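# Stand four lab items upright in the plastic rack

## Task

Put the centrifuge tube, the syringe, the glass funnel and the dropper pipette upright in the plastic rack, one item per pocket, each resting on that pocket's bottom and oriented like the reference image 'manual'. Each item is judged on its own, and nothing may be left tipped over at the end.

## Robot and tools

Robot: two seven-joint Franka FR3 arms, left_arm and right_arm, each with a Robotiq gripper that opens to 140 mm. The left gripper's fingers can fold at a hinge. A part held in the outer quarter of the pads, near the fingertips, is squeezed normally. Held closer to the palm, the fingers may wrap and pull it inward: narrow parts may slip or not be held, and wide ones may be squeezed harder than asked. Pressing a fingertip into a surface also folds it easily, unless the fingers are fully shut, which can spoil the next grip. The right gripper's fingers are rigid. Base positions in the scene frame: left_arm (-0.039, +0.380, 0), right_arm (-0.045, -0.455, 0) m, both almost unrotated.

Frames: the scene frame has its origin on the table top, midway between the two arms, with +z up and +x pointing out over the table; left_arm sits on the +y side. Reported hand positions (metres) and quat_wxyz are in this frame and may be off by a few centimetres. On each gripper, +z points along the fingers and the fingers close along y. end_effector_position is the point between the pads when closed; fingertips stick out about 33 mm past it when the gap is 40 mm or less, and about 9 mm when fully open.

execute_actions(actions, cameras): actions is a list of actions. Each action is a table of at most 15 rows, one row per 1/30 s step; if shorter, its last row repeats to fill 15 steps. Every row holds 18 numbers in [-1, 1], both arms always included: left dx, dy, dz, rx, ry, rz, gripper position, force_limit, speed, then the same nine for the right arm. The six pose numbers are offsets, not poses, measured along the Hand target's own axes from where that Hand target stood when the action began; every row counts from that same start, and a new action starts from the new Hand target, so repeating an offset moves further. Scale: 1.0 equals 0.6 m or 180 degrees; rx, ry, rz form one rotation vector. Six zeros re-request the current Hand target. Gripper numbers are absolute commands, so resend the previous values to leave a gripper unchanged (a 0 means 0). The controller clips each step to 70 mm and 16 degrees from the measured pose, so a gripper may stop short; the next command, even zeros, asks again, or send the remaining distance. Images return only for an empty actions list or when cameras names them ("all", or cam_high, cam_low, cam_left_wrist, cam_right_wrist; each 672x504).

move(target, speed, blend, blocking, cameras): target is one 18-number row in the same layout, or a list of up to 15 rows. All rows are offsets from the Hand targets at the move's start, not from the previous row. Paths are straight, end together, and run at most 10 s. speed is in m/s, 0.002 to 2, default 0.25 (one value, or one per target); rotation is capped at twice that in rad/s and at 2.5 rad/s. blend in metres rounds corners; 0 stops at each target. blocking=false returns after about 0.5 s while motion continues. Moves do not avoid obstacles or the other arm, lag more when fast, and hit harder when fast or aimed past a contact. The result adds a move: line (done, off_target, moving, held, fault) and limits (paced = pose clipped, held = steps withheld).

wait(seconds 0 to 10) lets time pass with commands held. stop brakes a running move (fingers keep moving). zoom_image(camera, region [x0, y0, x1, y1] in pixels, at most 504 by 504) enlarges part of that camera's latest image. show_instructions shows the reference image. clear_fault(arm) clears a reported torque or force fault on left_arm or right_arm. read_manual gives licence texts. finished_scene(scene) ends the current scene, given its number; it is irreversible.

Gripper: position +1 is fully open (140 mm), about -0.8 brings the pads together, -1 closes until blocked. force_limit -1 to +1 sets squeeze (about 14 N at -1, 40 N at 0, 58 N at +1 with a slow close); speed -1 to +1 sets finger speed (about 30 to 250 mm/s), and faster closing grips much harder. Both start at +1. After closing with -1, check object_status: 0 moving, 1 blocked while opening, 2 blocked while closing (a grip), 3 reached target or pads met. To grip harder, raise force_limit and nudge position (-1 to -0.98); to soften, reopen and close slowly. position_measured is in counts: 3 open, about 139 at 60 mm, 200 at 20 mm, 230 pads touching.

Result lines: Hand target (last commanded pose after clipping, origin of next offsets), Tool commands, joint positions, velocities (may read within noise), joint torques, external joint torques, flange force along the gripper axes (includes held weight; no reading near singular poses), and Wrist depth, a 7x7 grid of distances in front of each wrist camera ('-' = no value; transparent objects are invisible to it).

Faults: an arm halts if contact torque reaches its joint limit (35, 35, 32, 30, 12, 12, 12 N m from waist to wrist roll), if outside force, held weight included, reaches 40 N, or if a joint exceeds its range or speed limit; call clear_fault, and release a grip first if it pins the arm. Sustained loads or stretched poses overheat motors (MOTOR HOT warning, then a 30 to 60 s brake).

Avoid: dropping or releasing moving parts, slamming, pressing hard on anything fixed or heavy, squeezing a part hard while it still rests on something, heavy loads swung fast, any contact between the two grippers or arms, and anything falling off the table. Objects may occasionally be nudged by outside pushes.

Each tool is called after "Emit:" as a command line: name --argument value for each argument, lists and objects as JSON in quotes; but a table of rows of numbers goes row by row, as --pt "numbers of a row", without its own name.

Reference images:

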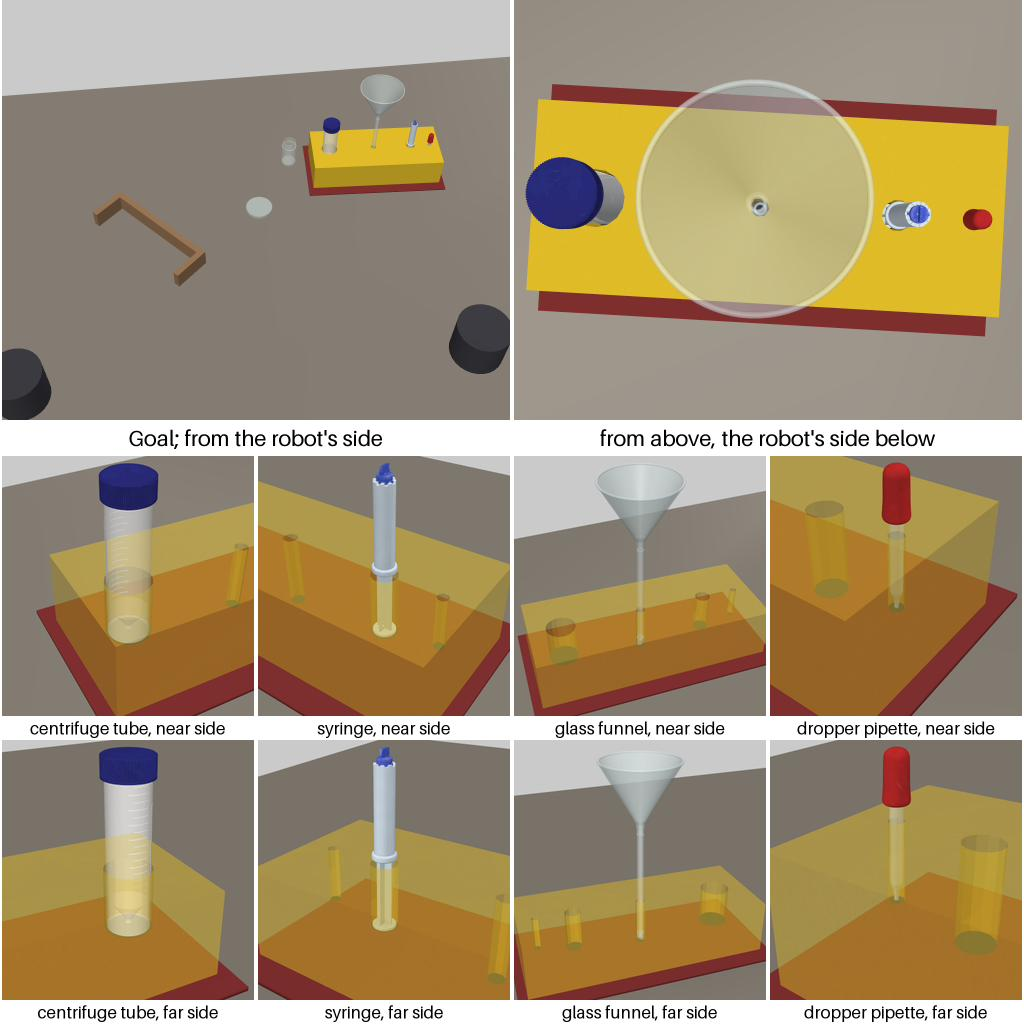

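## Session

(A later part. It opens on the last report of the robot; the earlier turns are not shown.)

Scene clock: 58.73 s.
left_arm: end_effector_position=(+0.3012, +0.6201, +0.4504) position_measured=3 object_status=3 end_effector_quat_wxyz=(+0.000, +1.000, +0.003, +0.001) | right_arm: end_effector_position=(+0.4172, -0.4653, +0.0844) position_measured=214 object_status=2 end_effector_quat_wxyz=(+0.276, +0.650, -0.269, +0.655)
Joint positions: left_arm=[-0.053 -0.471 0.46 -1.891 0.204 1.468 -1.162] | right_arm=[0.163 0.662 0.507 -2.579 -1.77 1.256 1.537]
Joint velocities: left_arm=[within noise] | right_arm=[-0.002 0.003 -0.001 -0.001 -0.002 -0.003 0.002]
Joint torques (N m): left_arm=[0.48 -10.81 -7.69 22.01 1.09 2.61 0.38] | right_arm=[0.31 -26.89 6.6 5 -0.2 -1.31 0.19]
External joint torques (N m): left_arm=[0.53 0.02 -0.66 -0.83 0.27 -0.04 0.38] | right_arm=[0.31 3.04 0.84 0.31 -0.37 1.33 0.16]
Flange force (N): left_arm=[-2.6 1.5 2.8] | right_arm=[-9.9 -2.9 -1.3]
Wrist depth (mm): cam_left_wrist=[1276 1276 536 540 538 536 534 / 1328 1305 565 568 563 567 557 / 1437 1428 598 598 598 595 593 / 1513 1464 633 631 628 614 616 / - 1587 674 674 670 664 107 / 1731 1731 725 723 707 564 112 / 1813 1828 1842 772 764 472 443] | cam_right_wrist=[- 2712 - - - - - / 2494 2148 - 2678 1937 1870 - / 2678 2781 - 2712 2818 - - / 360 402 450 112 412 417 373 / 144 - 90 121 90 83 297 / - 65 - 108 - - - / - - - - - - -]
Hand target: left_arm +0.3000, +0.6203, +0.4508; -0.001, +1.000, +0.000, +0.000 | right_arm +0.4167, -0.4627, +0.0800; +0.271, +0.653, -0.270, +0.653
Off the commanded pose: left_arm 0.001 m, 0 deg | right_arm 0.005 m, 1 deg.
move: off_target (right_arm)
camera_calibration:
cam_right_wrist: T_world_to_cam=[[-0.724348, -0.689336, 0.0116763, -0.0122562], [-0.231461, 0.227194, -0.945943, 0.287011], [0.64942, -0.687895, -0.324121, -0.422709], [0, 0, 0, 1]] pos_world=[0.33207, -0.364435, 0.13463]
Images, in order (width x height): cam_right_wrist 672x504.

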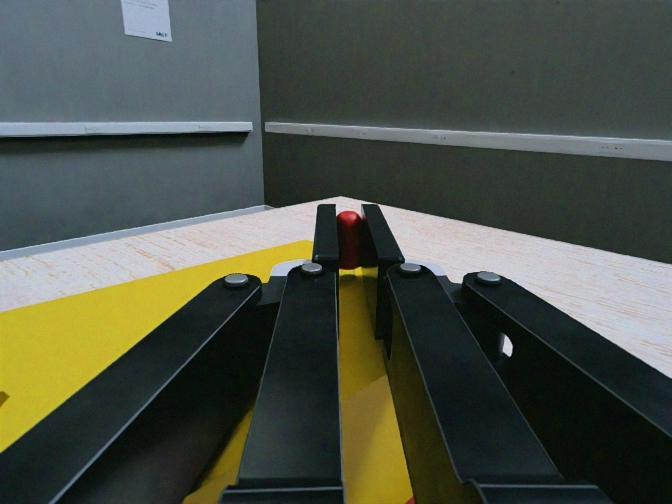

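Emit:
move --target '[0, 0, 0, 0, 0, 0, 1, 1, 1, 0.0075, 0, 0, 0, 0, 0, -1, -0.7, -1]' --speed 0.05 --cameras '[]'

Emit:
execute_actions --actions '[[[0,0,0,0,0,0,1,1,1, 0,0,0,0,0,0,-0.5,-0.7,-0.6]]]' --cameras '["cam_right_wrist"]'

Scene clock: 59.60 s.
left_arm: end_effector_position=(+0.3012, +0.6201, +0.4504) position_measured=3 object_status=3 end_effector_quat_wxyz=(+0.000, +1.000, +0.003, +0.001) | right_arm: end_effector_position=(+0.4171, -0.4652, +0.0857) position_measured=214 object_status=2 end_effector_quat_wxyz=(+0.274, +0.651, -0.271, +0.654)
Joint positions: left_arm=[-0.053 -0.471 0.46 -1.891 0.204 1.468 -1.162] | right_arm=[0.155 0.652 0.514 -2.584 -1.77 1.262 1.538]
Joint torques (N m): left_arm=[0.5 -10.82 -7.72 21.92 1.09 2.57 0.39] | right_arm=[0.68 -30.87 6.97 4.76 -0.06 -2.38 -0.07]
External joint torques (N m): left_arm=[0.42 0.21 -0.83 -1.02 0.25 -0.08 0.39] | right_arm=[0.66 -1.17 1.2 -0.05 -0.21 0.26 -0.1]
Flange force (N): left_arm=[-2.5 1.8 3.1] | right_arm=[5.7 0.3 -1.0]
Wrist depth (mm): cam_left_wrist=[1269 1269 541 539 535 536 533 / 1321 1336 570 568 561 563 556 / 1428 1410 601 595 596 589 593 / 1503 1474 633 635 633 616 611 / - 1565 672 678 670 660 108 / 1705 1744 716 716 701 560 112 / 1842 1828 1904 769 777 469 440] | cam_right_wrist=[- 2438 3677 - - - - / 2148 3144 - - - - - / - 3238 - - - 2523 - / 361 405 408 124 416 414 372 / 147 - 90 124 90 83 296 / - 65 - 110 - - - / - - - - - - -]
Hand target: left_arm +0.3000, +0.6203, +0.4508; -0.001, +1.000, +0.000, +0.000 | right_arm +0.4167, -0.4627, +0.0845; +0.271, +0.653, -0.270, +0.653
Off the commanded pose: left_arm 0.001 m, 0 deg | right_arm 0.003 m, 0 deg.
move: done
No camera images: "cameras" was empty.

Scene clock: 60.30 s.
left_arm: end_effector_position=(+0.3012, +0.6201, +0.4504) position_measured=3 object_status=3 end_effector_quat_wxyz=(+0.000, +1.000, +0.003, +0.001) | right_arm: end_effector_position=(+0.4170, -0.4632, +0.0855) position_measured=192 object_status=3 end_effector_quat_wxyz=(+0.272, +0.652, -0.271, +0.654)
Joint positions: left_arm=[-0.053 -0.471 0.46 -1.891 0.204 1.468 -1.162] | right_arm=[0.155 0.652 0.518 -2.585 -1.77 1.262 1.538]
Joint torques (N m): left_arm=[0.49 -10.79 -7.72 21.99 1.09 2.59 0.42] | right_arm=[-0.21 -30.42 5.6 4.84 0.17 -2.51 -0.12]
External joint torques (N m): left_arm=[0.52 0.05 -0.72 -0.84 0.27 -0.06 0.42] | right_arm=[-0.12 -0.75 -0.13 0.05 0.02 0.12 -0.15]
Flange force (N): left_arm=[-2.6 1.5 2.7] | right_arm=[3.0 0.2 1.1]
Wrist depth (mm): cam_left_wrist=[1276 1262 543 538 536 534 534 / 1352 1344 563 568 564 567 557 / 1402 1393 600 596 595 596 593 / 1513 1474 640 628 635 617 611 / - 1554 670 670 670 658 107 / 1785 1705 728 718 699 563 112 / 1842 1842 1857 759 767 470 438] | cam_right_wrist=[- 2712 - - - - - / 2260 3099 - - - - - / - - 3390 - - - - / 403 403 454 172 134 411 390 / 148 - - 140 90 84 296 / - 67 - 110 - 74 - / - - - 116 - - -]
Hand target: left_arm +0.3000, +0.6203, +0.4508; -0.001, +1.000, +0.000, +0.000 | right_arm +0.4167, -0.4627, +0.0845; +0.271, +0.653, -0.270, +0.653
Off the commanded pose: left_arm 0.001 m, 0 deg | right_arm 0.001 m, 0 deg.
camera_calibration:
cam_right_wrist: T_world_to_cam=[[-0.721879, -0.691998, 0.00550012, -0.0127491], [-0.232645, 0.23519, -0.943696, 0.291547], [0.651742, -0.682514, -0.330768, -0.418642], [0, 0, 0, 1]] pos_world=[0.33147, -0.36312, 0.136728]
Images, in order (width x height): cam_right_wrist 672x504.

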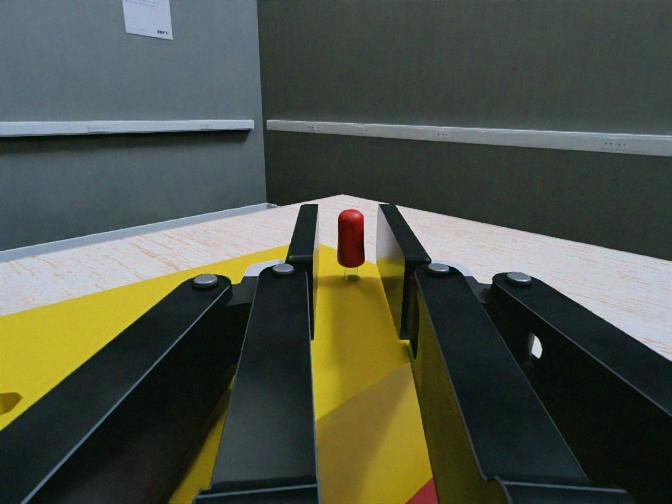

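Emit:
move --pt "0 0 0 0 0 0 1 1 1 0.05 0 -0.15 0 0 0 -0.5 -0.7 -0.6" --pt "0 0 0 0 0 0 1 1 1 0.2758 -0.0542 -0.3293 0.1954 -0.4718 -0.1954 -0.5 -0.7 -0.6" --pt "0 0 0 0 0 0 1 1 1 0.0758 -0.1493 -0.6255 0.5017 -0.2934 -0.5017 -0.325 -0.7 0" --speed '[0.15, 0.45, 0.45]' --blend '[0.02, 0.05, 0]' --cameras '["cam_right_wrist", "cam_low"]'

Scene clock: 68.60 s.
left_arm: end_effector_position=(+0.3012, +0.6201, +0.4504) position_measured=3 object_status=3 end_effector_quat_wxyz=(+0.000, +1.000, +0.003, +0.001) | right_arm: end_effector_position=(+0.2137, -0.1335, +0.1297) position_measured=170 object_status=3 end_effector_quat_wxyz=(-0.001, +0.799, +0.601, -0.001)
Joint positions: left_arm=[-0.053 -0.471 0.46 -1.891 0.204 1.468 -1.162] | right_arm=[2.114 -0.742 -1.208 -2.566 -0.806 2.081 -1.367]
Joint torques (N m): left_arm=[0.46 -10.87 -7.72 21.96 1.1 2.59 0.4] | right_arm=[-0.1 4.22 15.39 18.42 0.74 2.52 -0.27]
External joint torques (N m): left_arm=[0.35 0.17 -0.87 -0.95 0.26 -0.05 0.4] | right_arm=[0.01 0.01 -0.66 0.9 -0.01 -0.16 -0.27]
Flange force (N): left_arm=[-2.4 1.8 2.9] | right_arm=[3.9 2.7 0.5]
Wrist depth (mm): cam_left_wrist=[1255 1276 541 535 538 536 534 / 1344 1336 563 561 564 565 560 / 1410 1419 600 596 598 598 592 / 1474 1446 631 631 628 616 612 / - 1554 668 666 674 662 107 / 1744 1655 725 714 701 565 112 / 1785 1828 1842 767 767 471 442] | cam_right_wrist=[229 229 229 229 231 231 232 / 243 242 243 244 245 245 247 / 259 258 260 262 262 263 263 / 276 272 270 275 124 276 276 / - 90 92 300 - 89 264 / - 71 - 325 - - 74 / - - - 353 - - -]
Hand target: left_arm +0.3000, +0.6203, +0.4508; -0.001, +1.000, +0.000, +0.000 | right_arm +0.2146, -0.1340, +0.1298; +0.000, +0.797, +0.605, -0.001
Off the commanded pose: left_arm 0.001 m, 0 deg | right_arm 0.001 m, 0 deg.
move: done; limits=paced
camera_calibration:
cam_right_wrist: T_world_to_cam=[[0.96221, -0.271831, 0.0160939, -0.236786], [-0.261423, -0.905594, 0.334003, -0.10338], [-0.0762176, -0.325588, -0.942435, 0.235982], [0, 0, 0, 1]] pos_world=[0.218798, -0.0811532, 0.260738]
Images, in order (width x height): cam_low 672x504, cam_right_wrist 672x504.

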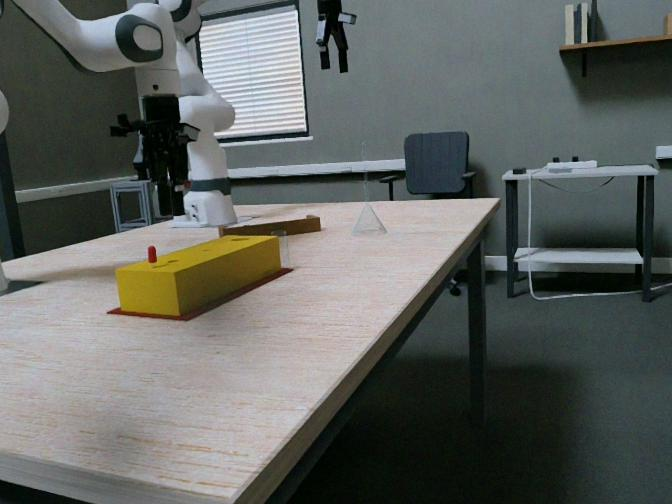

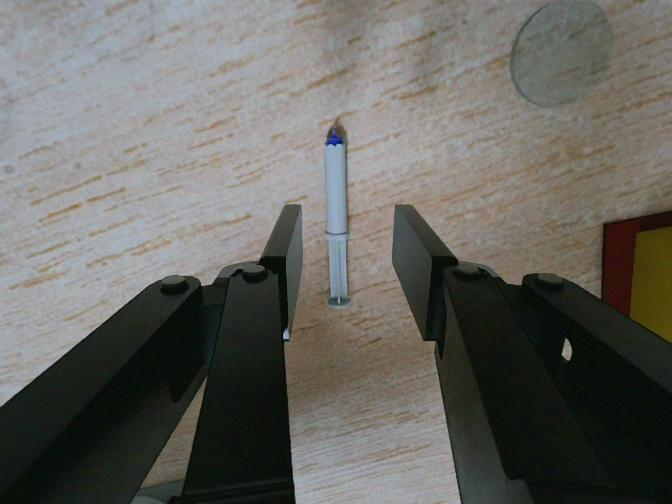

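Emit:
zoom_image --camera "cam_right_wrist" --region '[280, 100, 400, 320]'

Scaled by 2.291 from the camera's 672x504 image, which has a finer 960x720 frame.

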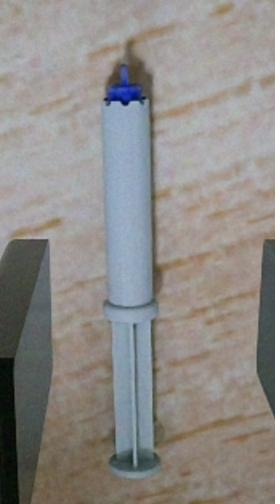

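Emit:
move --pt "0 0 0 0 0 0 1 1 1 0.0167 -0.006 0.09 0 0 -0.0083 -0.325 -0.7 0" --pt "0 0 0 0 0 0 1 1 1 0.0167 -0.006 0.1522 0 0 -0.0083 -0.325 -0.7 0" --speed '[0.2, 0.08]' --blend '[0.01, 0]' --cameras '["cam_right_wrist"]'

Scene clock: 71.17 s.
left_arm: end_effector_position=(+0.3012, +0.6201, +0.4504) position_measured=3 object_status=3 end_effector_quat_wxyz=(+0.000, +1.000, +0.003, +0.001) | right_arm: end_effector_position=(+0.2125, -0.1250, +0.0381) position_measured=170 object_status=3 end_effector_quat_wxyz=(+0.001, +0.786, +0.618, -0.003)
Joint positions: left_arm=[-0.053 -0.471 0.46 -1.891 0.204 1.468 -1.162] | right_arm=[2.387 -0.629 -1.583 -2.588 -0.946 2.33 -1.331]
Joint velocities: left_arm=[within noise] | right_arm=[0.001 0 0 0.002 0 0.004 0.005]
Joint torques (N m): left_arm=[0.47 -10.8 -7.71 21.99 1.09 2.58 0.39] | right_arm=[0.32 9.98 13.96 15.21 0.58 2.82 0.34]
External joint torques (N m): left_arm=[0.54 -0.02 -0.66 -0.8 0.27 -0.07 0.39] | right_arm=[0.31 0.81 -1.1 1.04 -0.04 0.17 0.34]
Flange force (N): left_arm=[-2.7 1.5 2.6] | right_arm=[8.0 1.6 8.0]
Wrist depth (mm): cam_left_wrist=[1283 1313 540 538 538 536 531 / 1368 1321 568 567 565 560 555 / 1402 1419 598 593 598 598 595 / 1493 1464 638 633 626 612 612 / - 1576 674 674 670 658 107 / 1718 1668 723 721 709 559 112 / 1842 1828 1828 764 759 472 439] | cam_right_wrist=[148 148 148 148 149 149 149 / 156 157 157 158 159 159 159 / 167 167 168 167 169 170 171 / 179 179 175 176 148 180 183 / - 90 92 193 124 90 191 / - 71 - 208 - - 74 / - - - 230 - - -]
Hand target: left_arm +0.3000, +0.6203, +0.4508; -0.001, +1.000, +0.000, +0.000 | right_arm +0.2138, -0.1234, +0.0385; +0.000, +0.789, +0.615, -0.001
Off the commanded pose: left_arm 0.001 m, 0 deg | right_arm 0.002 m, 0 deg.
move: done
camera_calibration:
cam_right_wrist: T_world_to_cam=[[0.972588, -0.231977, 0.0160818, -0.229144], [-0.223543, -0.9137, 0.339383, -0.0746348], [-0.0640351, -0.333675, -0.940511, 0.148671], [0, 0, 0, 1]] pos_world=[0.215699, -0.0717422, 0.168841]
Images, in order (width x height): cam_right_wrist 672x504.

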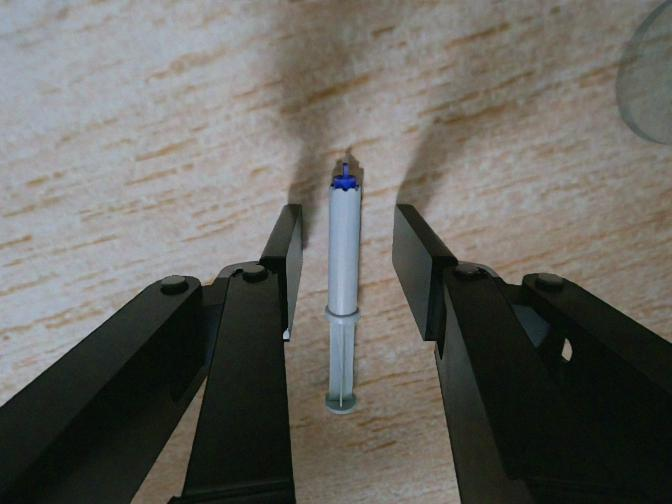

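Emit:
execute_actions --actions '[[[0,0,0,0,0,0,1,1,1, 0,0,0,0,0,0,-1,-0.7,-1]]]'

Emit:
wait --seconds 0.6

Scene clock: 72.40 s.
left_arm: end_effector_position=(+0.3012, +0.6201, +0.4504) position_measured=3 object_status=3 end_effector_quat_wxyz=(+0.000, +1.000, +0.003, +0.001) | right_arm: end_effector_position=(+0.2130, -0.1247, +0.0382) position_measured=211 object_status=2 end_effector_quat_wxyz=(+0.001, +0.787, +0.617, -0.002)
Joint positions: left_arm=[-0.053 -0.471 0.46 -1.891 0.204 1.468 -1.162] | right_arm=[2.387 -0.626 -1.583 -2.588 -0.946 2.332 -1.33]
Joint torques (N m): left_arm=[0.46 -10.79 -7.74 22.01 1.09 2.59 0.42] | right_arm=[0.26 9.97 13.98 15.12 0.62 2.79 0.13]
External joint torques (N m): left_arm=[0.41 0.25 -0.82 -0.92 0.26 -0.07 0.42] | right_arm=[0.28 0.79 -1.04 0.85 0 0.13 0.13]
Flange force (N): left_arm=[-2.1 1.5 2.7] | right_arm=[7.1 1.7 7.2]
Wrist depth (mm): cam_left_wrist=[1283 1269 539 541 535 538 530 / 1360 1328 571 565 561 560 559 / 1410 1419 604 590 600 595 593 / 1523 1493 633 638 629 617 614 / - 1576 672 672 672 662 107 / 1744 1680 728 716 701 556 112 / 1888 1828 1842 762 762 469 439] | cam_right_wrist=[147 147 148 149 149 150 149 / 157 157 158 158 159 160 160 / 167 167 168 165 169 170 170 / 179 179 177 164 177 182 183 / 190 - 90 176 90 83 195 / - 65 - - - 75 - / - - - - - - -]
Hand target: left_arm +0.3000, +0.6203, +0.4508; -0.001, +1.000, +0.000, +0.000 | right_arm +0.2138, -0.1234, +0.0385; +0.000, +0.789, +0.615, -0.001
Off the commanded pose: left_arm 0.001 m, 0 deg | right_arm 0.001 m, 0 deg.

Scene clock: 73.00 s.
left_arm: end_effector_position=(+0.3012, +0.6201, +0.4504) position_measured=3 object_status=3 end_effector_quat_wxyz=(+0.000, +1.000, +0.003, +0.001) | right_arm: end_effector_position=(+0.2130, -0.1247, +0.0382) position_measured=211 object_status=2 end_effector_quat_wxyz=(+0.001, +0.787, +0.617, -0.002)
Joint positions: left_arm=[-0.053 -0.471 0.46 -1.891 0.204 1.468 -1.162] | right_arm=[2.387 -0.626 -1.583 -2.588 -0.946 2.332 -1.33]
Joint torques (N m): left_arm=[0.48 -10.81 -7.72 22 1.1 2.59 0.37] | right_arm=[0.3 9.95 14.01 15.08 0.61 2.79 0.12]
External joint torques (N m): left_arm=[0.53 -0.19 -0.75 -0.65 0.28 -0.04 0.37] | right_arm=[0.21 0.78 -1.11 0.85 0 0.12 0.12]
Flange force (N): left_arm=[-2.9 1.7 2.4] | right_arm=[7.0 1.9 7.2]
Wrist depth (mm): cam_left_wrist=[1269 1248 538 538 538 536 538 / 1305 1336 567 568 567 560 557 / 1428 1410 598 593 598 595 598 / 1464 1446 638 631 628 614 608 / - 1576 666 676 670 660 107 / 1731 1731 725 718 705 565 112 / 1813 1842 1799 769 762 471 443] | cam_right_wrist=[148 148 148 149 149 150 149 / 157 157 158 158 158 159 160 / 167 167 168 164 169 171 170 / 179 179 178 164 176 183 183 / 189 - 90 176 90 83 195 / - 65 - - - 75 - / - - - - - - -]
Hand target: left_arm +0.3000, +0.6203, +0.4508; -0.001, +1.000, +0.000, +0.000 | right_arm +0.2138, -0.1234, +0.0385; +0.000, +0.789, +0.615, -0.001
Tool commands: left_gripper/position=+1.0 left_gripper/force_limit=+1.0 left_gripper/speed=+1.0 right_gripper/position=-1.0 right_gripper/force_limit=-0.7 right_gripper/speed=-1.0
Off the commanded pose: left_arm 0.001 m, 0 deg | right_arm 0.001 m, 0 deg.
wait: 0.60 s; at rest by 0.17 s

Emit:
move --pt "0 0 0 0 0 0 1 1 1 0 0 -0.1 0 0 0 -1 -0.7 -1" --pt "0 0 0 0 0 0 1 1 1 -0.238 0.2597 -0.3525 0 0 0.4214 -1 -0.7 -1" --pt "0 0 0 0 0 0 1 1 1 -0.399 0.4535 -0.2358 -0.5074 0.2878 0.5074 -1 -0.7 -1" --speed '[0.12, 0.45, 0.4]' --blend '[0.02, 0.05, 0]' --cameras '["cam_right_wrist", "cam_low", "cam_high"]'

Scene clock: 79.93 s.
left_arm: end_effector_position=(+0.3012, +0.6201, +0.4504) position_measured=3 object_status=3 end_effector_quat_wxyz=(+0.000, +1.000, +0.003, +0.001) | right_arm: end_effector_position=(+0.4198, -0.4215, +0.1794) position_measured=211 object_status=2 end_effector_quat_wxyz=(+0.272, +0.656, -0.267, +0.651)
Joint positions: left_arm=[-0.053 -0.471 0.46 -1.891 0.204 1.468 -1.162] | right_arm=[0.884 0.251 -0.059 -2.649 -1.527 1.578 1.318]
Joint velocities: left_arm=[within noise] | right_arm=[0 0 0 0.001 0 -0.001 0.005]
Joint torques (N m): left_arm=[0.45 -10.78 -7.7 22.01 1.09 2.59 0.43] | right_arm=[-0.02 -26.46 -1.62 11.53 -0.33 -2.77 0.23]
External joint torques (N m): left_arm=[0.45 -0.01 -0.79 -0.77 0.26 -0.05 0.43] | right_arm=[0 0.37 -0.65 0.89 0.29 -0.23 0.2]
Flange force (N): left_arm=[-2.6 1.6 2.5] | right_arm=[-2.8 -2.9 -0.1]
Wrist depth (mm): cam_left_wrist=[1269 1262 538 536 535 538 539 / 1360 1352 568 563 563 567 560 / 1410 1419 598 598 596 595 596 / 1483 1446 635 631 629 609 617 / - 1576 674 672 664 662 107 / 1744 1705 732 718 705 561 112 / 1842 1888 1828 764 764 471 442] | cam_right_wrist=[- - 2932 - 2170 - - / 2523 2818 3677 - - - - / 2614 - - 160 - - 1561 / 2494 2678 3444 162 2523 - 1823 / 2086 - 90 176 90 83 450 / - 65 - - - 75 - / - - - - - - -]
Hand target: left_arm +0.3000, +0.6203, +0.4508; -0.001, +1.000, +0.000, +0.000 | right_arm +0.4194, -0.4218, +0.1801; +0.271, +0.653, -0.270, +0.653
Off the commanded pose: left_arm 0.001 m, 0 deg | right_arm 0.001 m, 1 deg.
move: done; limits=paced
camera_calibration:
cam_right_wrist: T_world_to_cam=[[-0.717968, -0.695908, 0.0152822, 0.0125066], [-0.244693, 0.231774, -0.941491, 0.374238], [0.65165, -0.6797, -0.33669, -0.358646], [0, 0, 0, 1]] pos_world=[0.334264, -0.321807, 0.231398]
Images, in order (width x height): cam_high 672x504, cam_low 672x504, cam_right_wrist 672x504.

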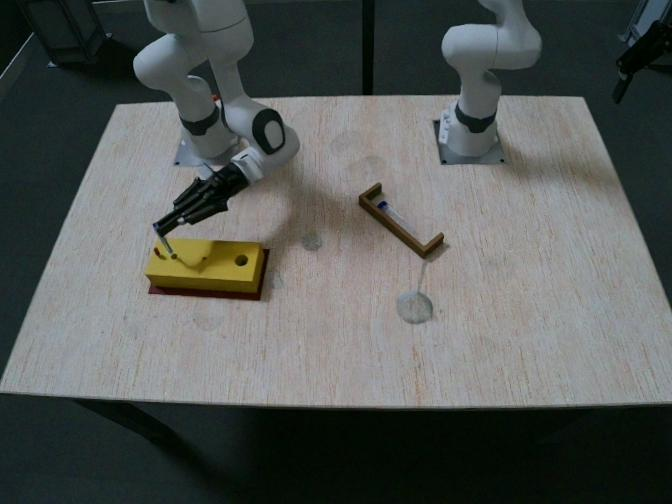

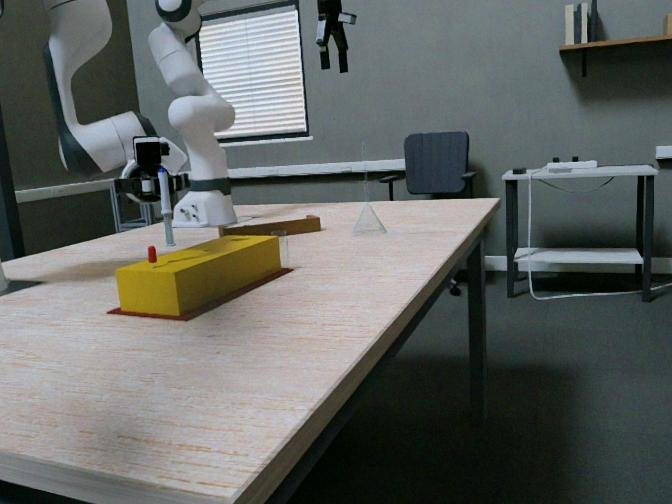

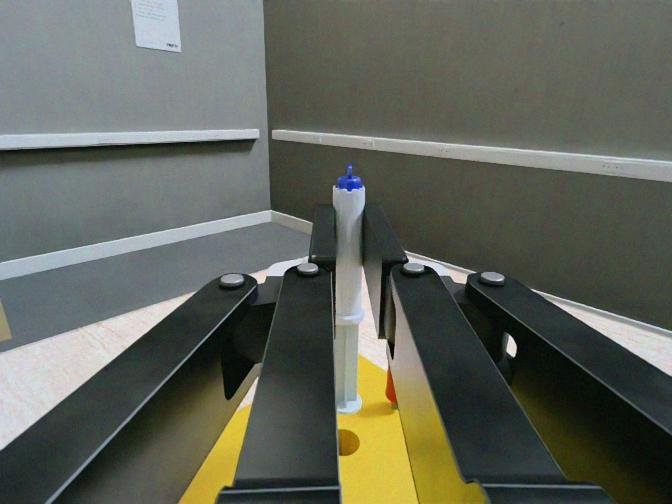

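Emit:
zoom_image --camera "cam_right_wrist" --region '[310, 300, 410, 480]'

Scaled by 2.800 from the camera's 672x504 image, which has a finer 960x720 frame.

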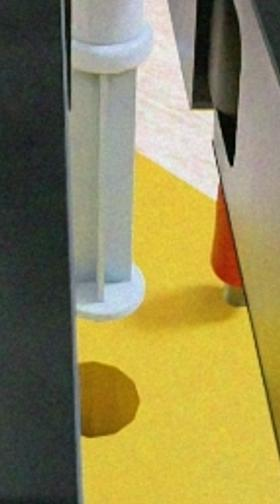

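Emit:
move --target '[0,0,0,0,0,0,1,1,1, -0.02,-0.001,-0.005,0,0,0,-1,-0.7,-1]' --speed 0.08 --cameras '["cam_right_wrist"]'

Emit:
zoom_image --camera "cam_right_wrist" --region '[310, 300, 410, 480]'

Scene clock: 81.67 s.
left_arm: end_effector_position=(+0.3012, +0.6201, +0.4504) position_measured=3 object_status=3 end_effector_quat_wxyz=(+0.000, +1.000, +0.003, +0.001) | right_arm: end_effector_position=(+0.4181, -0.4196, +0.1676) position_measured=211 object_status=2 end_effector_quat_wxyz=(+0.273, +0.656, -0.267, +0.651)
Joint positions: left_arm=[-0.053 -0.471 0.46 -1.891 0.204 1.468 -1.162] | right_arm=[0.887 0.294 -0.055 -2.632 -1.517 1.578 1.344]
Joint velocities: left_arm=[within noise] | right_arm=[0 0 0 0.001 0.001 0 0.007]
Joint torques (N m): left_arm=[0.47 -10.82 -7.68 21.98 1.08 2.59 0.45] | right_arm=[0.26 -27.22 -1.39 10.96 -0.26 -2.76 0.08]
External joint torques (N m): left_arm=[0.45 0.07 -0.75 -0.84 0.26 -0.05 0.45] | right_arm=[0.33 0.4 -0.24 0.93 0.29 -0.19 0.05]
Flange force (N): left_arm=[-2.4 1.4 2.7] | right_arm=[-2.6 -3.1 -1.2]
Wrist depth (mm): cam_left_wrist=[1269 1283 535 540 536 538 538 / 1352 1360 570 573 561 565 557 / 1428 1419 598 601 595 598 595 / 1474 1464 636 626 635 609 611 / - 1554 676 670 668 662 107 / 1771 1757 721 712 705 556 112 / 1813 1813 1857 767 767 474 440] | cam_right_wrist=[- 3056 2932 - - - - / 2384 - 3557 - - - - / - - - 163 2170 1669 1476 / 2384 2893 2932 162 110 - - / 2106 - 90 176 90 83 450 / - 65 - - - 75 - / - - - - - - -]
Hand target: left_arm +0.3000, +0.6203, +0.4508; -0.001, +1.000, +0.000, +0.000 | right_arm +0.4177, -0.4193, +0.1681; +0.271, +0.653, -0.270, +0.653
Off the commanded pose: left_arm 0.001 m, 0 deg | right_arm 0.001 m, 1 deg.
move: done
camera_calibration:
cam_right_wrist: T_world_to_cam=[[-0.71894, -0.694906, 0.0151913, 0.0136647], [-0.244026, 0.23188, -0.941638, 0.36205], [0.650827, -0.680689, -0.336283, -0.36045], [0, 0, 0, 1]] pos_world=[0.332764, -0.319811, 0.219499]
Images, in order (width x height): cam_right_wrist 672x504.

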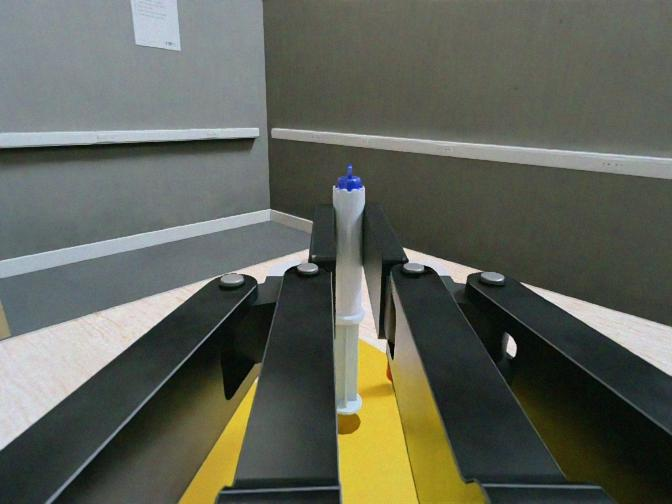

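Scaled by 2.800 from the camera's 672x504 image, which has a finer 960x720 frame.

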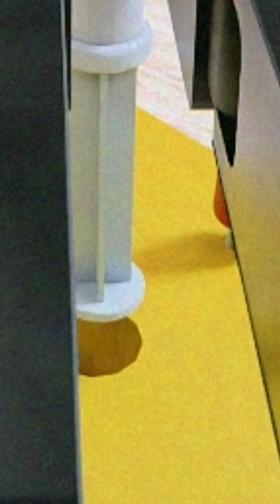

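Emit:
move --pt "0 0 0 0 0 0 1 1 1 -0.01 -0.0023 0 0 0 0 -1 -0.7 -1" --pt "0 0 0 0 0 0 1 1 1 -0.0215 -0.0023 0 0 0 0 -1 -0.7 -1" --speed 0.06 --blend 0.001 --cameras '["cam_right_wrist"]'

Emit:
zoom_image --camera "cam_right_wrist" --region '[310, 300, 410, 480]'

Scene clock: 83.43 s.
left_arm: end_effector_position=(+0.3012, +0.6201, +0.4504) position_measured=3 object_status=3 end_effector_quat_wxyz=(+0.000, +1.000, +0.003, +0.001) | right_arm: end_effector_position=(+0.4191, -0.4187, +0.1557) position_measured=211 object_status=2 end_effector_quat_wxyz=(+0.273, +0.655, -0.266, +0.652)
Joint positions: left_arm=[-0.053 -0.471 0.46 -1.891 0.204 1.468 -1.162] | right_arm=[0.887 0.341 -0.054 -2.611 -1.516 1.578 1.37]
Joint velocities: left_arm=[within noise] | right_arm=[-0.001 0.001 -0.002 -0.001 0.001 0 0.007]
Joint torques (N m): left_arm=[0.54 -10.87 -7.74 22.01 1.08 2.58 0.38] | right_arm=[-0.2 -28.15 -1.56 10.34 -0.2 -2.6 0.24]
External joint torques (N m): left_arm=[0.5 -0.08 -0.87 -0.75 0.25 -0.06 0.38] | right_arm=[-0.15 0.27 -0.27 0.93 0.29 -0.02 0.21]
Flange force (N): left_arm=[-2.8 1.9 2.5] | right_arm=[-2.7 -2.6 -0.3]
Wrist depth (mm): cam_left_wrist=[1298 1262 536 536 535 531 536 / 1336 1344 568 574 565 565 556 / 1437 1419 601 598 596 598 592 / 1483 1483 628 631 631 619 616 / - 1598 674 666 670 662 107 / 1771 1744 732 707 701 560 112 / 1857 1857 1857 764 769 472 438] | cam_right_wrist=[2358 2614 3287 - - - - / 2308 2932 3144 - - - - / 2009 2932 3390 159 - 1955 - / 2438 2781 3238 162 114 - - / 2066 - 90 175 90 83 420 / - 65 - - - 74 - / - - - - - - -]
Hand target: left_arm +0.3000, +0.6203, +0.4508; -0.001, +1.000, +0.000, +0.000 | right_arm +0.4187, -0.4183, +0.1552; +0.271, +0.653, -0.270, +0.653
Off the commanded pose: left_arm 0.001 m, 0 deg | right_arm 0.001 m, 1 deg.
move: done
camera_calibration:
cam_right_wrist: T_world_to_cam=[[-0.719005, -0.694838, 0.015224, 0.0152975], [-0.2418, 0.229553, -0.942782, 0.349286], [0.651586, -0.681546, -0.333061, -0.365584], [0, 0, 0, 1]] pos_world=[0.333666, -0.318712, 0.207306]
Images, in order (width x height): cam_right_wrist 672x504.

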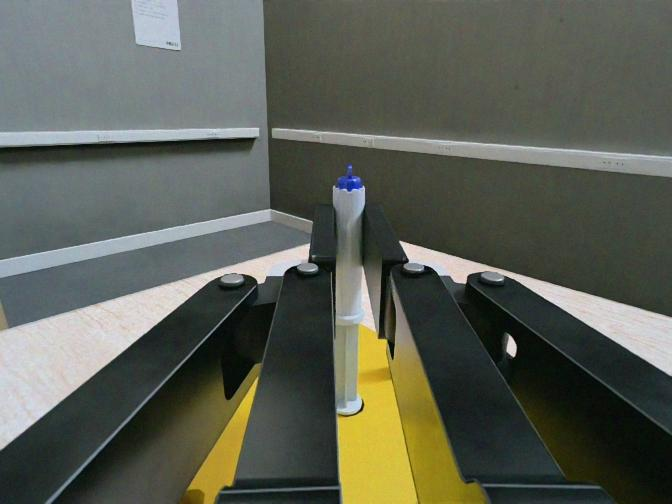

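Scaled by 2.800 from the camera's 672x504 image, which has a finer 960x720 frame.

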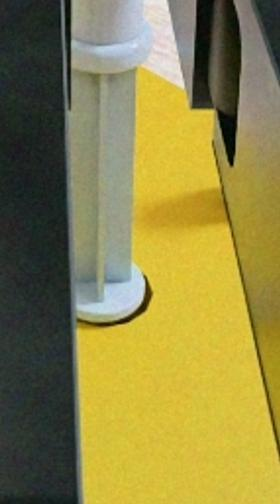

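Emit:
move --target '[0,0,0,0,0,0,1,1,1, -0.011,0.0008,0,0,0,0,-1,-0.7,-1]' --speed 0.05 --cameras '["cam_right_wrist"]'

Emit:
zoom_image --camera "cam_right_wrist" --region '[310, 300, 410, 480]'

Scene clock: 84.53 s.
left_arm: end_effector_position=(+0.3012, +0.6201, +0.4504) position_measured=3 object_status=3 end_effector_quat_wxyz=(+0.000, +1.000, +0.003, +0.001) | right_arm: end_effector_position=(+0.4189, -0.4193, +0.1508) position_measured=211 object_status=2 end_effector_quat_wxyz=(+0.274, +0.653, -0.266, +0.654)
Joint positions: left_arm=[-0.053 -0.471 0.46 -1.891 0.204 1.468 -1.162] | right_arm=[0.887 0.363 -0.053 -2.603 -1.516 1.574 1.384]
Joint velocities: left_arm=[within noise] | right_arm=[0.001 0.001 0 -0.002 -0.001 -0.001 0.005]
Joint torques (N m): left_arm=[0.48 -10.81 -7.71 22 1.07 2.59 0.39] | right_arm=[-0.09 -28.56 -1.26 10.09 -0.21 -2.17 0.11]
External joint torques (N m): left_arm=[0.54 0.07 -0.67 -0.86 0.25 -0.06 0.39] | right_arm=[0.01 0.18 0.16 1.08 0.23 0.44 0.08]
Flange force (N): left_arm=[-2.5 1.4 2.8] | right_arm=[-2.4 -3.1 -0.6]
Wrist depth (mm): cam_left_wrist=[1269 1291 540 538 536 535 535 / 1328 1328 570 567 567 564 559 / 1419 1428 596 601 596 598 590 / 1503 1464 633 629 636 617 612 / - 1576 682 676 668 660 108 / 1744 1757 728 718 714 559 112 / 1857 1904 1813 772 769 474 438] | cam_right_wrist=[2465 2678 - - - - - / 2384 2583 - - - - - / 2214 - - 158 2411 2818 - / 2678 3741 3190 162 114 - - / 396 - 90 176 90 83 410 / - 65 - - - 75 - / - - - - - - -]
Hand target: left_arm +0.3000, +0.6203, +0.4508; -0.001, +1.000, +0.000, +0.000 | right_arm +0.4183, -0.4187, +0.1486; +0.271, +0.653, -0.270, +0.653
Off the commanded pose: left_arm 0.001 m, 0 deg | right_arm 0.002 m, 1 deg.
move: done
camera_calibration:
cam_right_wrist: T_world_to_cam=[[-0.719302, -0.694527, 0.0154117, 0.0149785], [-0.238353, 0.225896, -0.944541, 0.341957], [0.652528, -0.683084, -0.328031, -0.369313], [0, 0, 0, 1]] pos_world=[0.333268, -0.319116, 0.201616]
Images, in order (width x height): cam_right_wrist 672x504.

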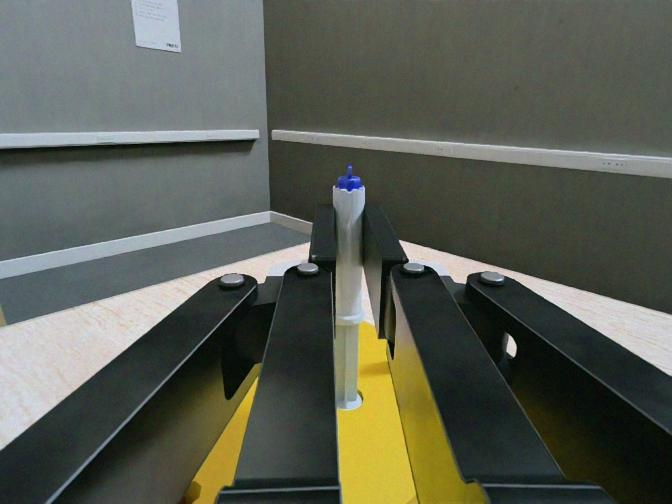

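Scaled by 2.800 from the camera's 672x504 image, which has a finer 960x720 frame.

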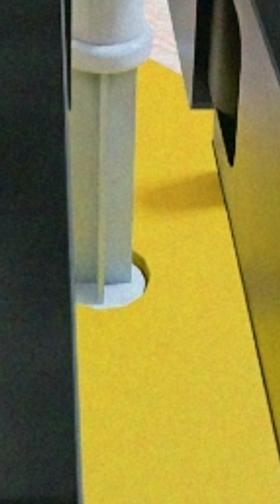

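Emit:
move --target '[0,0,0,0,0,0,1,1,1, -0.022,0.0007,0.0013,0,0,0,-1,-0.7,-1]' --speed 0.05 --cameras '["cam_right_wrist"]'

Emit:
zoom_image --camera "cam_right_wrist" --region '[310, 260, 410, 440]'

Scene clock: 85.83 s.
left_arm: end_effector_position=(+0.3012, +0.6201, +0.4504) position_measured=3 object_status=3 end_effector_quat_wxyz=(+0.000, +1.000, +0.003, +0.001) | right_arm: end_effector_position=(+0.4189, -0.4198, +0.1372) position_measured=211 object_status=2 end_effector_quat_wxyz=(+0.274, +0.653, -0.266, +0.654)
Joint positions: left_arm=[-0.053 -0.471 0.46 -1.891 0.204 1.468 -1.162] | right_arm=[0.885 0.409 -0.053 -2.585 -1.516 1.579 1.411]
Joint velocities: left_arm=[within noise] | right_arm=[0 0.001 0 0 0 0 0.007]
Joint torques (N m): left_arm=[0.51 -10.84 -7.66 21.96 1.09 2.59 0.39] | right_arm=[-0.45 -29.09 -1.83 9.46 -0.39 -2.31 0.06]
External joint torques (N m): left_arm=[0.54 -0.05 -0.67 -0.83 0.26 -0.06 0.39] | right_arm=[-0.48 0.44 -0.38 0.99 0 0.29 0.03]
Flange force (N): left_arm=[-2.8 1.6 2.8] | right_arm=[-3.1 -3.2 1.4]
Wrist depth (mm): cam_left_wrist=[1269 1276 539 541 538 536 538 / 1352 1352 564 568 565 561 560 / 1419 1410 595 595 593 593 590 / 1483 1483 638 635 629 617 611 / - 1587 678 670 672 664 107 / 1731 1718 723 707 705 560 112 / 1842 1873 1842 762 764 468 442] | cam_right_wrist=[2384 2818 4172 - 2086 - - / 2260 2237 4616 - - - 1708 / - - 3616 162 2583 - - / 2333 2893 3238 161 124 - - / 394 - 90 176 90 83 388 / - 65 - - - 75 - / - - - - - - -]
Hand target: left_arm +0.3000, +0.6203, +0.4508; -0.001, +1.000, +0.000, +0.000 | right_arm +0.4186, -0.4195, +0.1354; +0.271, +0.653, -0.270, +0.653
Off the commanded pose: left_arm 0.001 m, 0 deg | right_arm 0.002 m, 1 deg.
move: done
camera_calibration:
cam_right_wrist: T_world_to_cam=[[-0.719146, -0.694698, 0.0149819, 0.0148126], [-0.239022, 0.227074, -0.94409, 0.329925], [0.652455, -0.682519, -0.329347, -0.373597], [0, 0, 0, 1]] pos_world=[0.333267, -0.319614, 0.188214]
Images, in order (width x height): cam_right_wrist 672x504.

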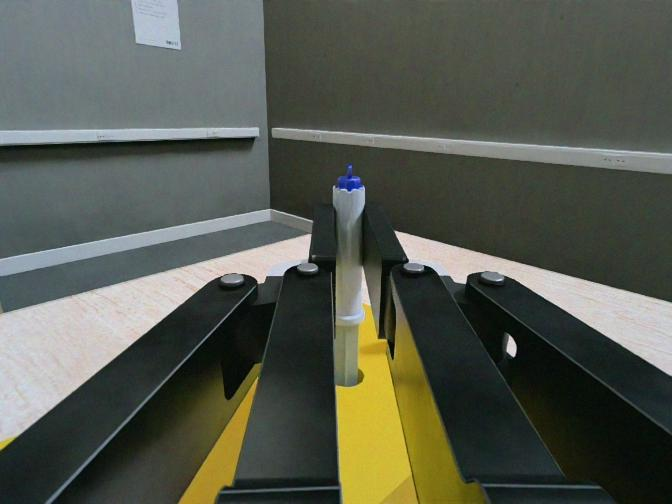

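Scaled by 2.800 from the camera's 672x504 image, which has a finer 960x720 frame.

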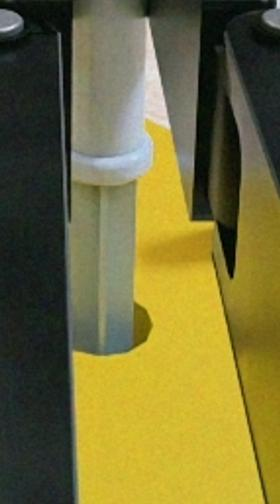

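Emit:
move --target '[0,0,0,0,0,0,1,1,1, -0.0242,0.0003,0,0,0,0,-1,-0.7,-1]' --speed 0.05 --cameras '["cam_right_wrist"]'

Emit:
zoom_image --camera "cam_right_wrist" --region '[310, 230, 410, 410]'

Scene clock: 87.20 s.
left_arm: end_effector_position=(+0.3012, +0.6201, +0.4504) position_measured=3 object_status=3 end_effector_quat_wxyz=(+0.000, +1.000, +0.003, +0.001) | right_arm: end_effector_position=(+0.4190, -0.4197, +0.1227) position_measured=211 object_status=2 end_effector_quat_wxyz=(+0.274, +0.653, -0.266, +0.654)
Joint positions: left_arm=[-0.053 -0.471 0.46 -1.891 0.204 1.468 -1.162] | right_arm=[0.885 0.459 -0.053 -2.563 -1.516 1.583 1.439]
Joint velocities: left_arm=[within noise] | right_arm=[-0.001 -0.001 -0.002 0 0 0 0.007]
Joint torques (N m): left_arm=[0.44 -10.84 -7.71 21.97 1.11 2.59 0.39] | right_arm=[-0.52 -30.06 -1.83 8.78 -0.05 -2.36 0.14]
External joint torques (N m): left_arm=[0.45 0.11 -0.71 -0.91 0.29 -0.06 0.39] | right_arm=[-0.56 0.23 -0.22 0.99 0.27 0.25 0.11]
Flange force (N): left_arm=[-2.5 1.6 2.9] | right_arm=[-2.7 -2.8 0.5]
Wrist depth (mm): cam_left_wrist=[1262 1291 541 539 535 539 535 / 1328 1321 568 571 565 565 561 / 1428 1437 601 596 596 592 587 / 1493 1464 629 631 629 619 616 / - 1565 672 672 664 658 108 / 1757 1705 730 714 701 561 112 / 1771 1828 1799 759 767 474 438] | cam_right_wrist=[- - - - - - - / 2465 2893 3557 - - - - / - 4172 - 160 - - 1708 / 2214 2712 574 162 482 542 - / 363 - 90 175 90 83 381 / - 65 - - - 75 - / - - - - - - -]
Hand target: left_arm +0.3000, +0.6203, +0.4508; -0.001, +1.000, +0.000, +0.000 | right_arm +0.4184, -0.4197, +0.1208; +0.271, +0.653, -0.270, +0.653
Off the commanded pose: left_arm 0.001 m, 0 deg | right_arm 0.002 m, 1 deg.
move: done
camera_calibration:
cam_right_wrist: T_world_to_cam=[[-0.718326, -0.695538, 0.0153081, 0.0143638], [-0.239576, 0.226648, -0.944052, 0.316299], [0.653155, -0.681804, -0.329442, -0.378427], [0, 0, 0, 1]] pos_world=[0.333267, -0.319711, 0.173713]
Images, in order (width x height): cam_right_wrist 672x504.

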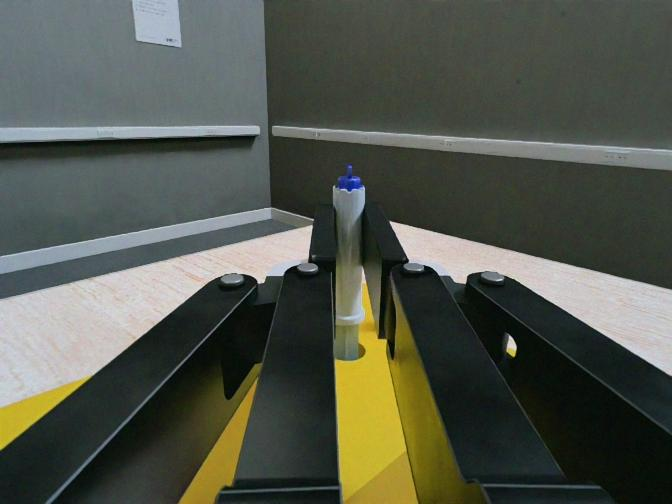

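Scaled by 2.800 from the camera's 672x504 image, which has a finer 960x720 frame.

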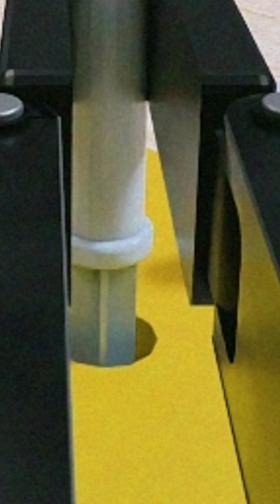

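Emit:
move --target '[0,0,0,0,0,0,1,1,1, -0.0083,0,0,0,0,0,-1,-0.7,-1]' --speed 0.05 --cameras '[]'

Emit:
move --target '[0,0,0,0,0,0,1,1,1, -0.0058,0,0,0,0,0,-1,-0.7,-1]' --speed 0.05 --cameras '["cam_right_wrist"]'

Scene clock: 88.20 s.
left_arm: end_effector_position=(+0.3012, +0.6201, +0.4504) position_measured=3 object_status=3 end_effector_quat_wxyz=(+0.000, +1.000, +0.003, +0.001) | right_arm: end_effector_position=(+0.4190, -0.4197, +0.1177) position_measured=211 object_status=2 end_effector_quat_wxyz=(+0.274, +0.653, -0.266, +0.654)
Joint positions: left_arm=[-0.053 -0.471 0.46 -1.891 0.204 1.468 -1.162] | right_arm=[0.885 0.476 -0.053 -2.555 -1.516 1.584 1.448]
Joint velocities: left_arm=[within noise] | right_arm=[0.002 0.001 0 0 -0.002 0 0.004]
Joint torques (N m): left_arm=[0.48 -10.81 -7.77 21.98 1.09 2.59 0.4] | right_arm=[-0.48 -30.22 -1.88 8.6 -0.02 -2.37 0.08]
External joint torques (N m): left_arm=[0.55 -0.01 -0.71 -0.85 0.28 -0.06 0.4] | right_arm=[-0.5 0.29 -0.21 1.04 0.27 0.24 0.04]
Flange force (N): left_arm=[-2.8 1.6 2.8] | right_arm=[-2.8 -3.0 0.4]
Wrist depth (mm): cam_left_wrist=[1248 1269 538 539 533 533 536 / 1352 1336 567 570 563 564 559 / 1419 1428 598 598 596 593 595 / 1474 1503 628 631 633 617 614 / - 1576 672 672 672 664 108 / 1731 1680 714 721 705 559 112 / 1799 1799 1828 772 764 471 438] | cam_right_wrist=[- 2746 3056 - - - - / 2646 2552 - - - - - / - - - 161 - - 1708 / 2678 2746 562 162 477 482 - / 354 - 90 175 90 83 368 / - 65 - - - 75 - / - - - - - - -]
Hand target: left_arm +0.3000, +0.6203, +0.4508; -0.001, +1.000, +0.000, +0.000 | right_arm +0.4184, -0.4197, +0.1159; +0.271, +0.653, -0.270, +0.653
Off the commanded pose: left_arm 0.001 m, 0 deg | right_arm 0.002 m, 1 deg.
move: done
No camera images: "cameras" was empty.

Scene clock: 88.90 s.
left_arm: end_effector_position=(+0.3012, +0.6201, +0.4504) position_measured=3 object_status=3 end_effector_quat_wxyz=(+0.000, +1.000, +0.003, +0.001) | right_arm: end_effector_position=(+0.4190, -0.4197, +0.1143) position_measured=211 object_status=2 end_effector_quat_wxyz=(+0.274, +0.653, -0.266, +0.654)
Joint positions: left_arm=[-0.053 -0.471 0.46 -1.891 0.204 1.468 -1.162] | right_arm=[0.885 0.488 -0.052 -2.549 -1.515 1.585 1.455]
Joint velocities: left_arm=[within noise] | right_arm=[-0.001 0 0 0.001 -0.001 0.001 0.005]
Joint torques (N m): left_arm=[0.45 -10.77 -7.67 22.07 1.08 2.6 0.42] | right_arm=[-0.59 -30.18 -1.96 8.84 0.03 -2.38 0.2]
External joint torques (N m): left_arm=[0.46 0.04 -0.71 -0.72 0.25 -0.04 0.42] | right_arm=[-0.63 0.52 -0.26 1.42 0.31 0.23 0.17]
Flange force (N): left_arm=[-2.3 1.3 2.3] | right_arm=[-4.5 -4.1 0.5]
Wrist depth (mm): cam_left_wrist=[1276 1276 539 539 538 539 536 / 1336 1344 568 563 563 563 557 / 1437 1437 600 598 596 600 596 / 1483 1464 636 626 633 616 609 / - 1598 674 668 658 660 108 / 1744 1680 725 712 707 560 112 / 1799 1813 1813 767 762 470 440] | cam_right_wrist=[2260 2260 - - - - - / 1903 2972 3945 - 2237 - - / - 2972 4018 163 - - 2086 / 2465 2646 545 162 462 461 466 / 345 - 90 175 90 84 365 / - - - - - 75 - / - - - - - - -]
Hand target: left_arm +0.3000, +0.6203, +0.4508; -0.001, +1.000, +0.000, +0.000 | right_arm +0.4184, -0.4197, +0.1124; +0.271, +0.653, -0.270, +0.653
Off the commanded pose: left_arm 0.001 m, 0 deg | right_arm 0.002 m, 1 deg.
move: done
camera_calibration:
cam_right_wrist: T_world_to_cam=[[-0.718252, -0.695617, 0.0151923, 0.0144619], [-0.239523, 0.226699, -0.944053, 0.308367], [0.653256, -0.681707, -0.329443, -0.381197], [0, 0, 0, 1]] pos_world=[0.333267, -0.319711, 0.165313]
Images, in order (width x height): cam_right_wrist 672x504.

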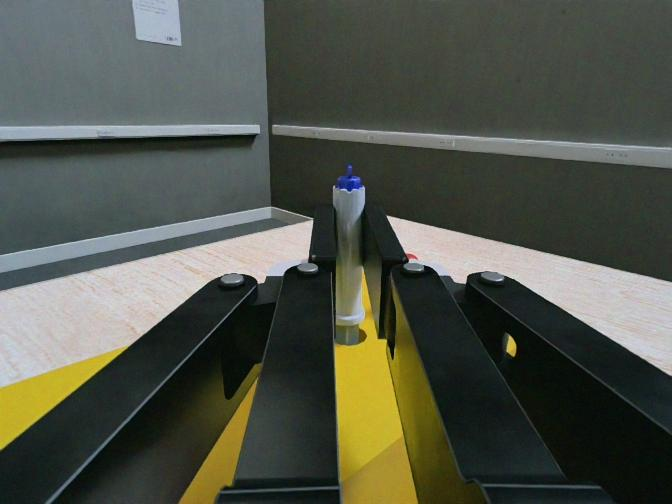

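Emit:
move --target '[0,0,0,0,0,0,1,1,1, -0.005,0,0,0,0,0,-1,-0.7,-1]' --speed 0.04 --cameras '["cam_right_wrist"]'

Emit:
zoom_image --camera "cam_right_wrist" --region '[310, 200, 410, 380]'

Scene clock: 89.70 s.
left_arm: end_effector_position=(+0.3012, +0.6201, +0.4504) position_measured=3 object_status=3 end_effector_quat_wxyz=(+0.000, +1.000, +0.003, +0.001) | right_arm: end_effector_position=(+0.4190, -0.4197, +0.1113) position_measured=211 object_status=2 end_effector_quat_wxyz=(+0.274, +0.653, -0.266, +0.654)
Joint positions: left_arm=[-0.053 -0.471 0.46 -1.891 0.204 1.468 -1.162] | right_arm=[0.884 0.499 -0.052 -2.544 -1.515 1.585 1.46]
Joint velocities: left_arm=[within noise] | right_arm=[-0.001 0.001 -0.001 0.002 0.001 -0.001 0.005]
Joint torques (N m): left_arm=[0.46 -10.86 -7.73 21.96 1.08 2.58 0.39] | right_arm=[-0.32 -30.76 -1.94 8.41 0.01 -2.39 0.25]
External joint torques (N m): left_arm=[0.43 0.07 -0.81 -0.92 0.25 -0.08 0.39] | right_arm=[-0.32 0.17 -0.15 1.09 0.28 0.24 0.21]
Flange force (N): left_arm=[-2.6 1.8 2.9] | right_arm=[-2.8 -2.7 0.1]
Wrist depth (mm): cam_left_wrist=[1291 1242 539 534 535 538 535 / 1360 1328 564 565 564 564 557 / 1437 1393 593 604 596 598 590 / 1483 1474 626 626 628 616 617 / - 1576 668 674 668 656 108 / 1799 1680 725 718 705 565 112 / 1828 1771 1813 767 764 473 438] | cam_right_wrist=[- 2746 3287 - - - - / - - - - 2438 - - / 3557 2333 - 160 - - 1736 / 2583 439 542 161 457 461 426 / 338 - 90 174 90 83 357 / - 65 - - - 75 - / - - - - - - -]
Hand target: left_arm +0.3000, +0.6203, +0.4508; -0.001, +1.000, +0.000, +0.000 | right_arm +0.4184, -0.4197, +0.1094; +0.271, +0.653, -0.270, +0.653
Off the commanded pose: left_arm 0.001 m, 0 deg | right_arm 0.002 m, 1 deg.
move: done
camera_calibration:
cam_right_wrist: T_world_to_cam=[[-0.718213, -0.695663, 0.0149455, 0.01452], [-0.239369, 0.226846, -0.944057, 0.305532], [0.653355, -0.681611, -0.329444, -0.382187], [0, 0, 0, 1]] pos_world=[0.333267, -0.319711, 0.162313]
Images, in order (width x height): cam_right_wrist 672x504.

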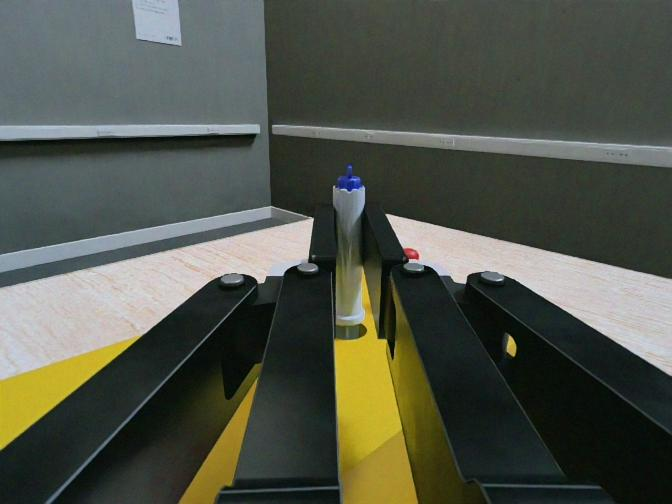

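Scaled by 2.800 from the camera's 672x504 image, which has a finer 960x720 frame.

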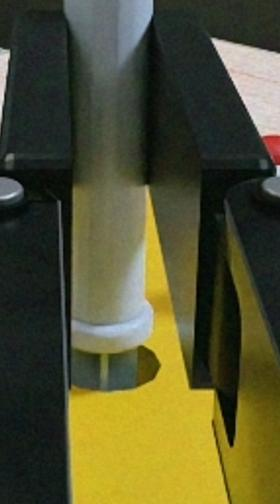

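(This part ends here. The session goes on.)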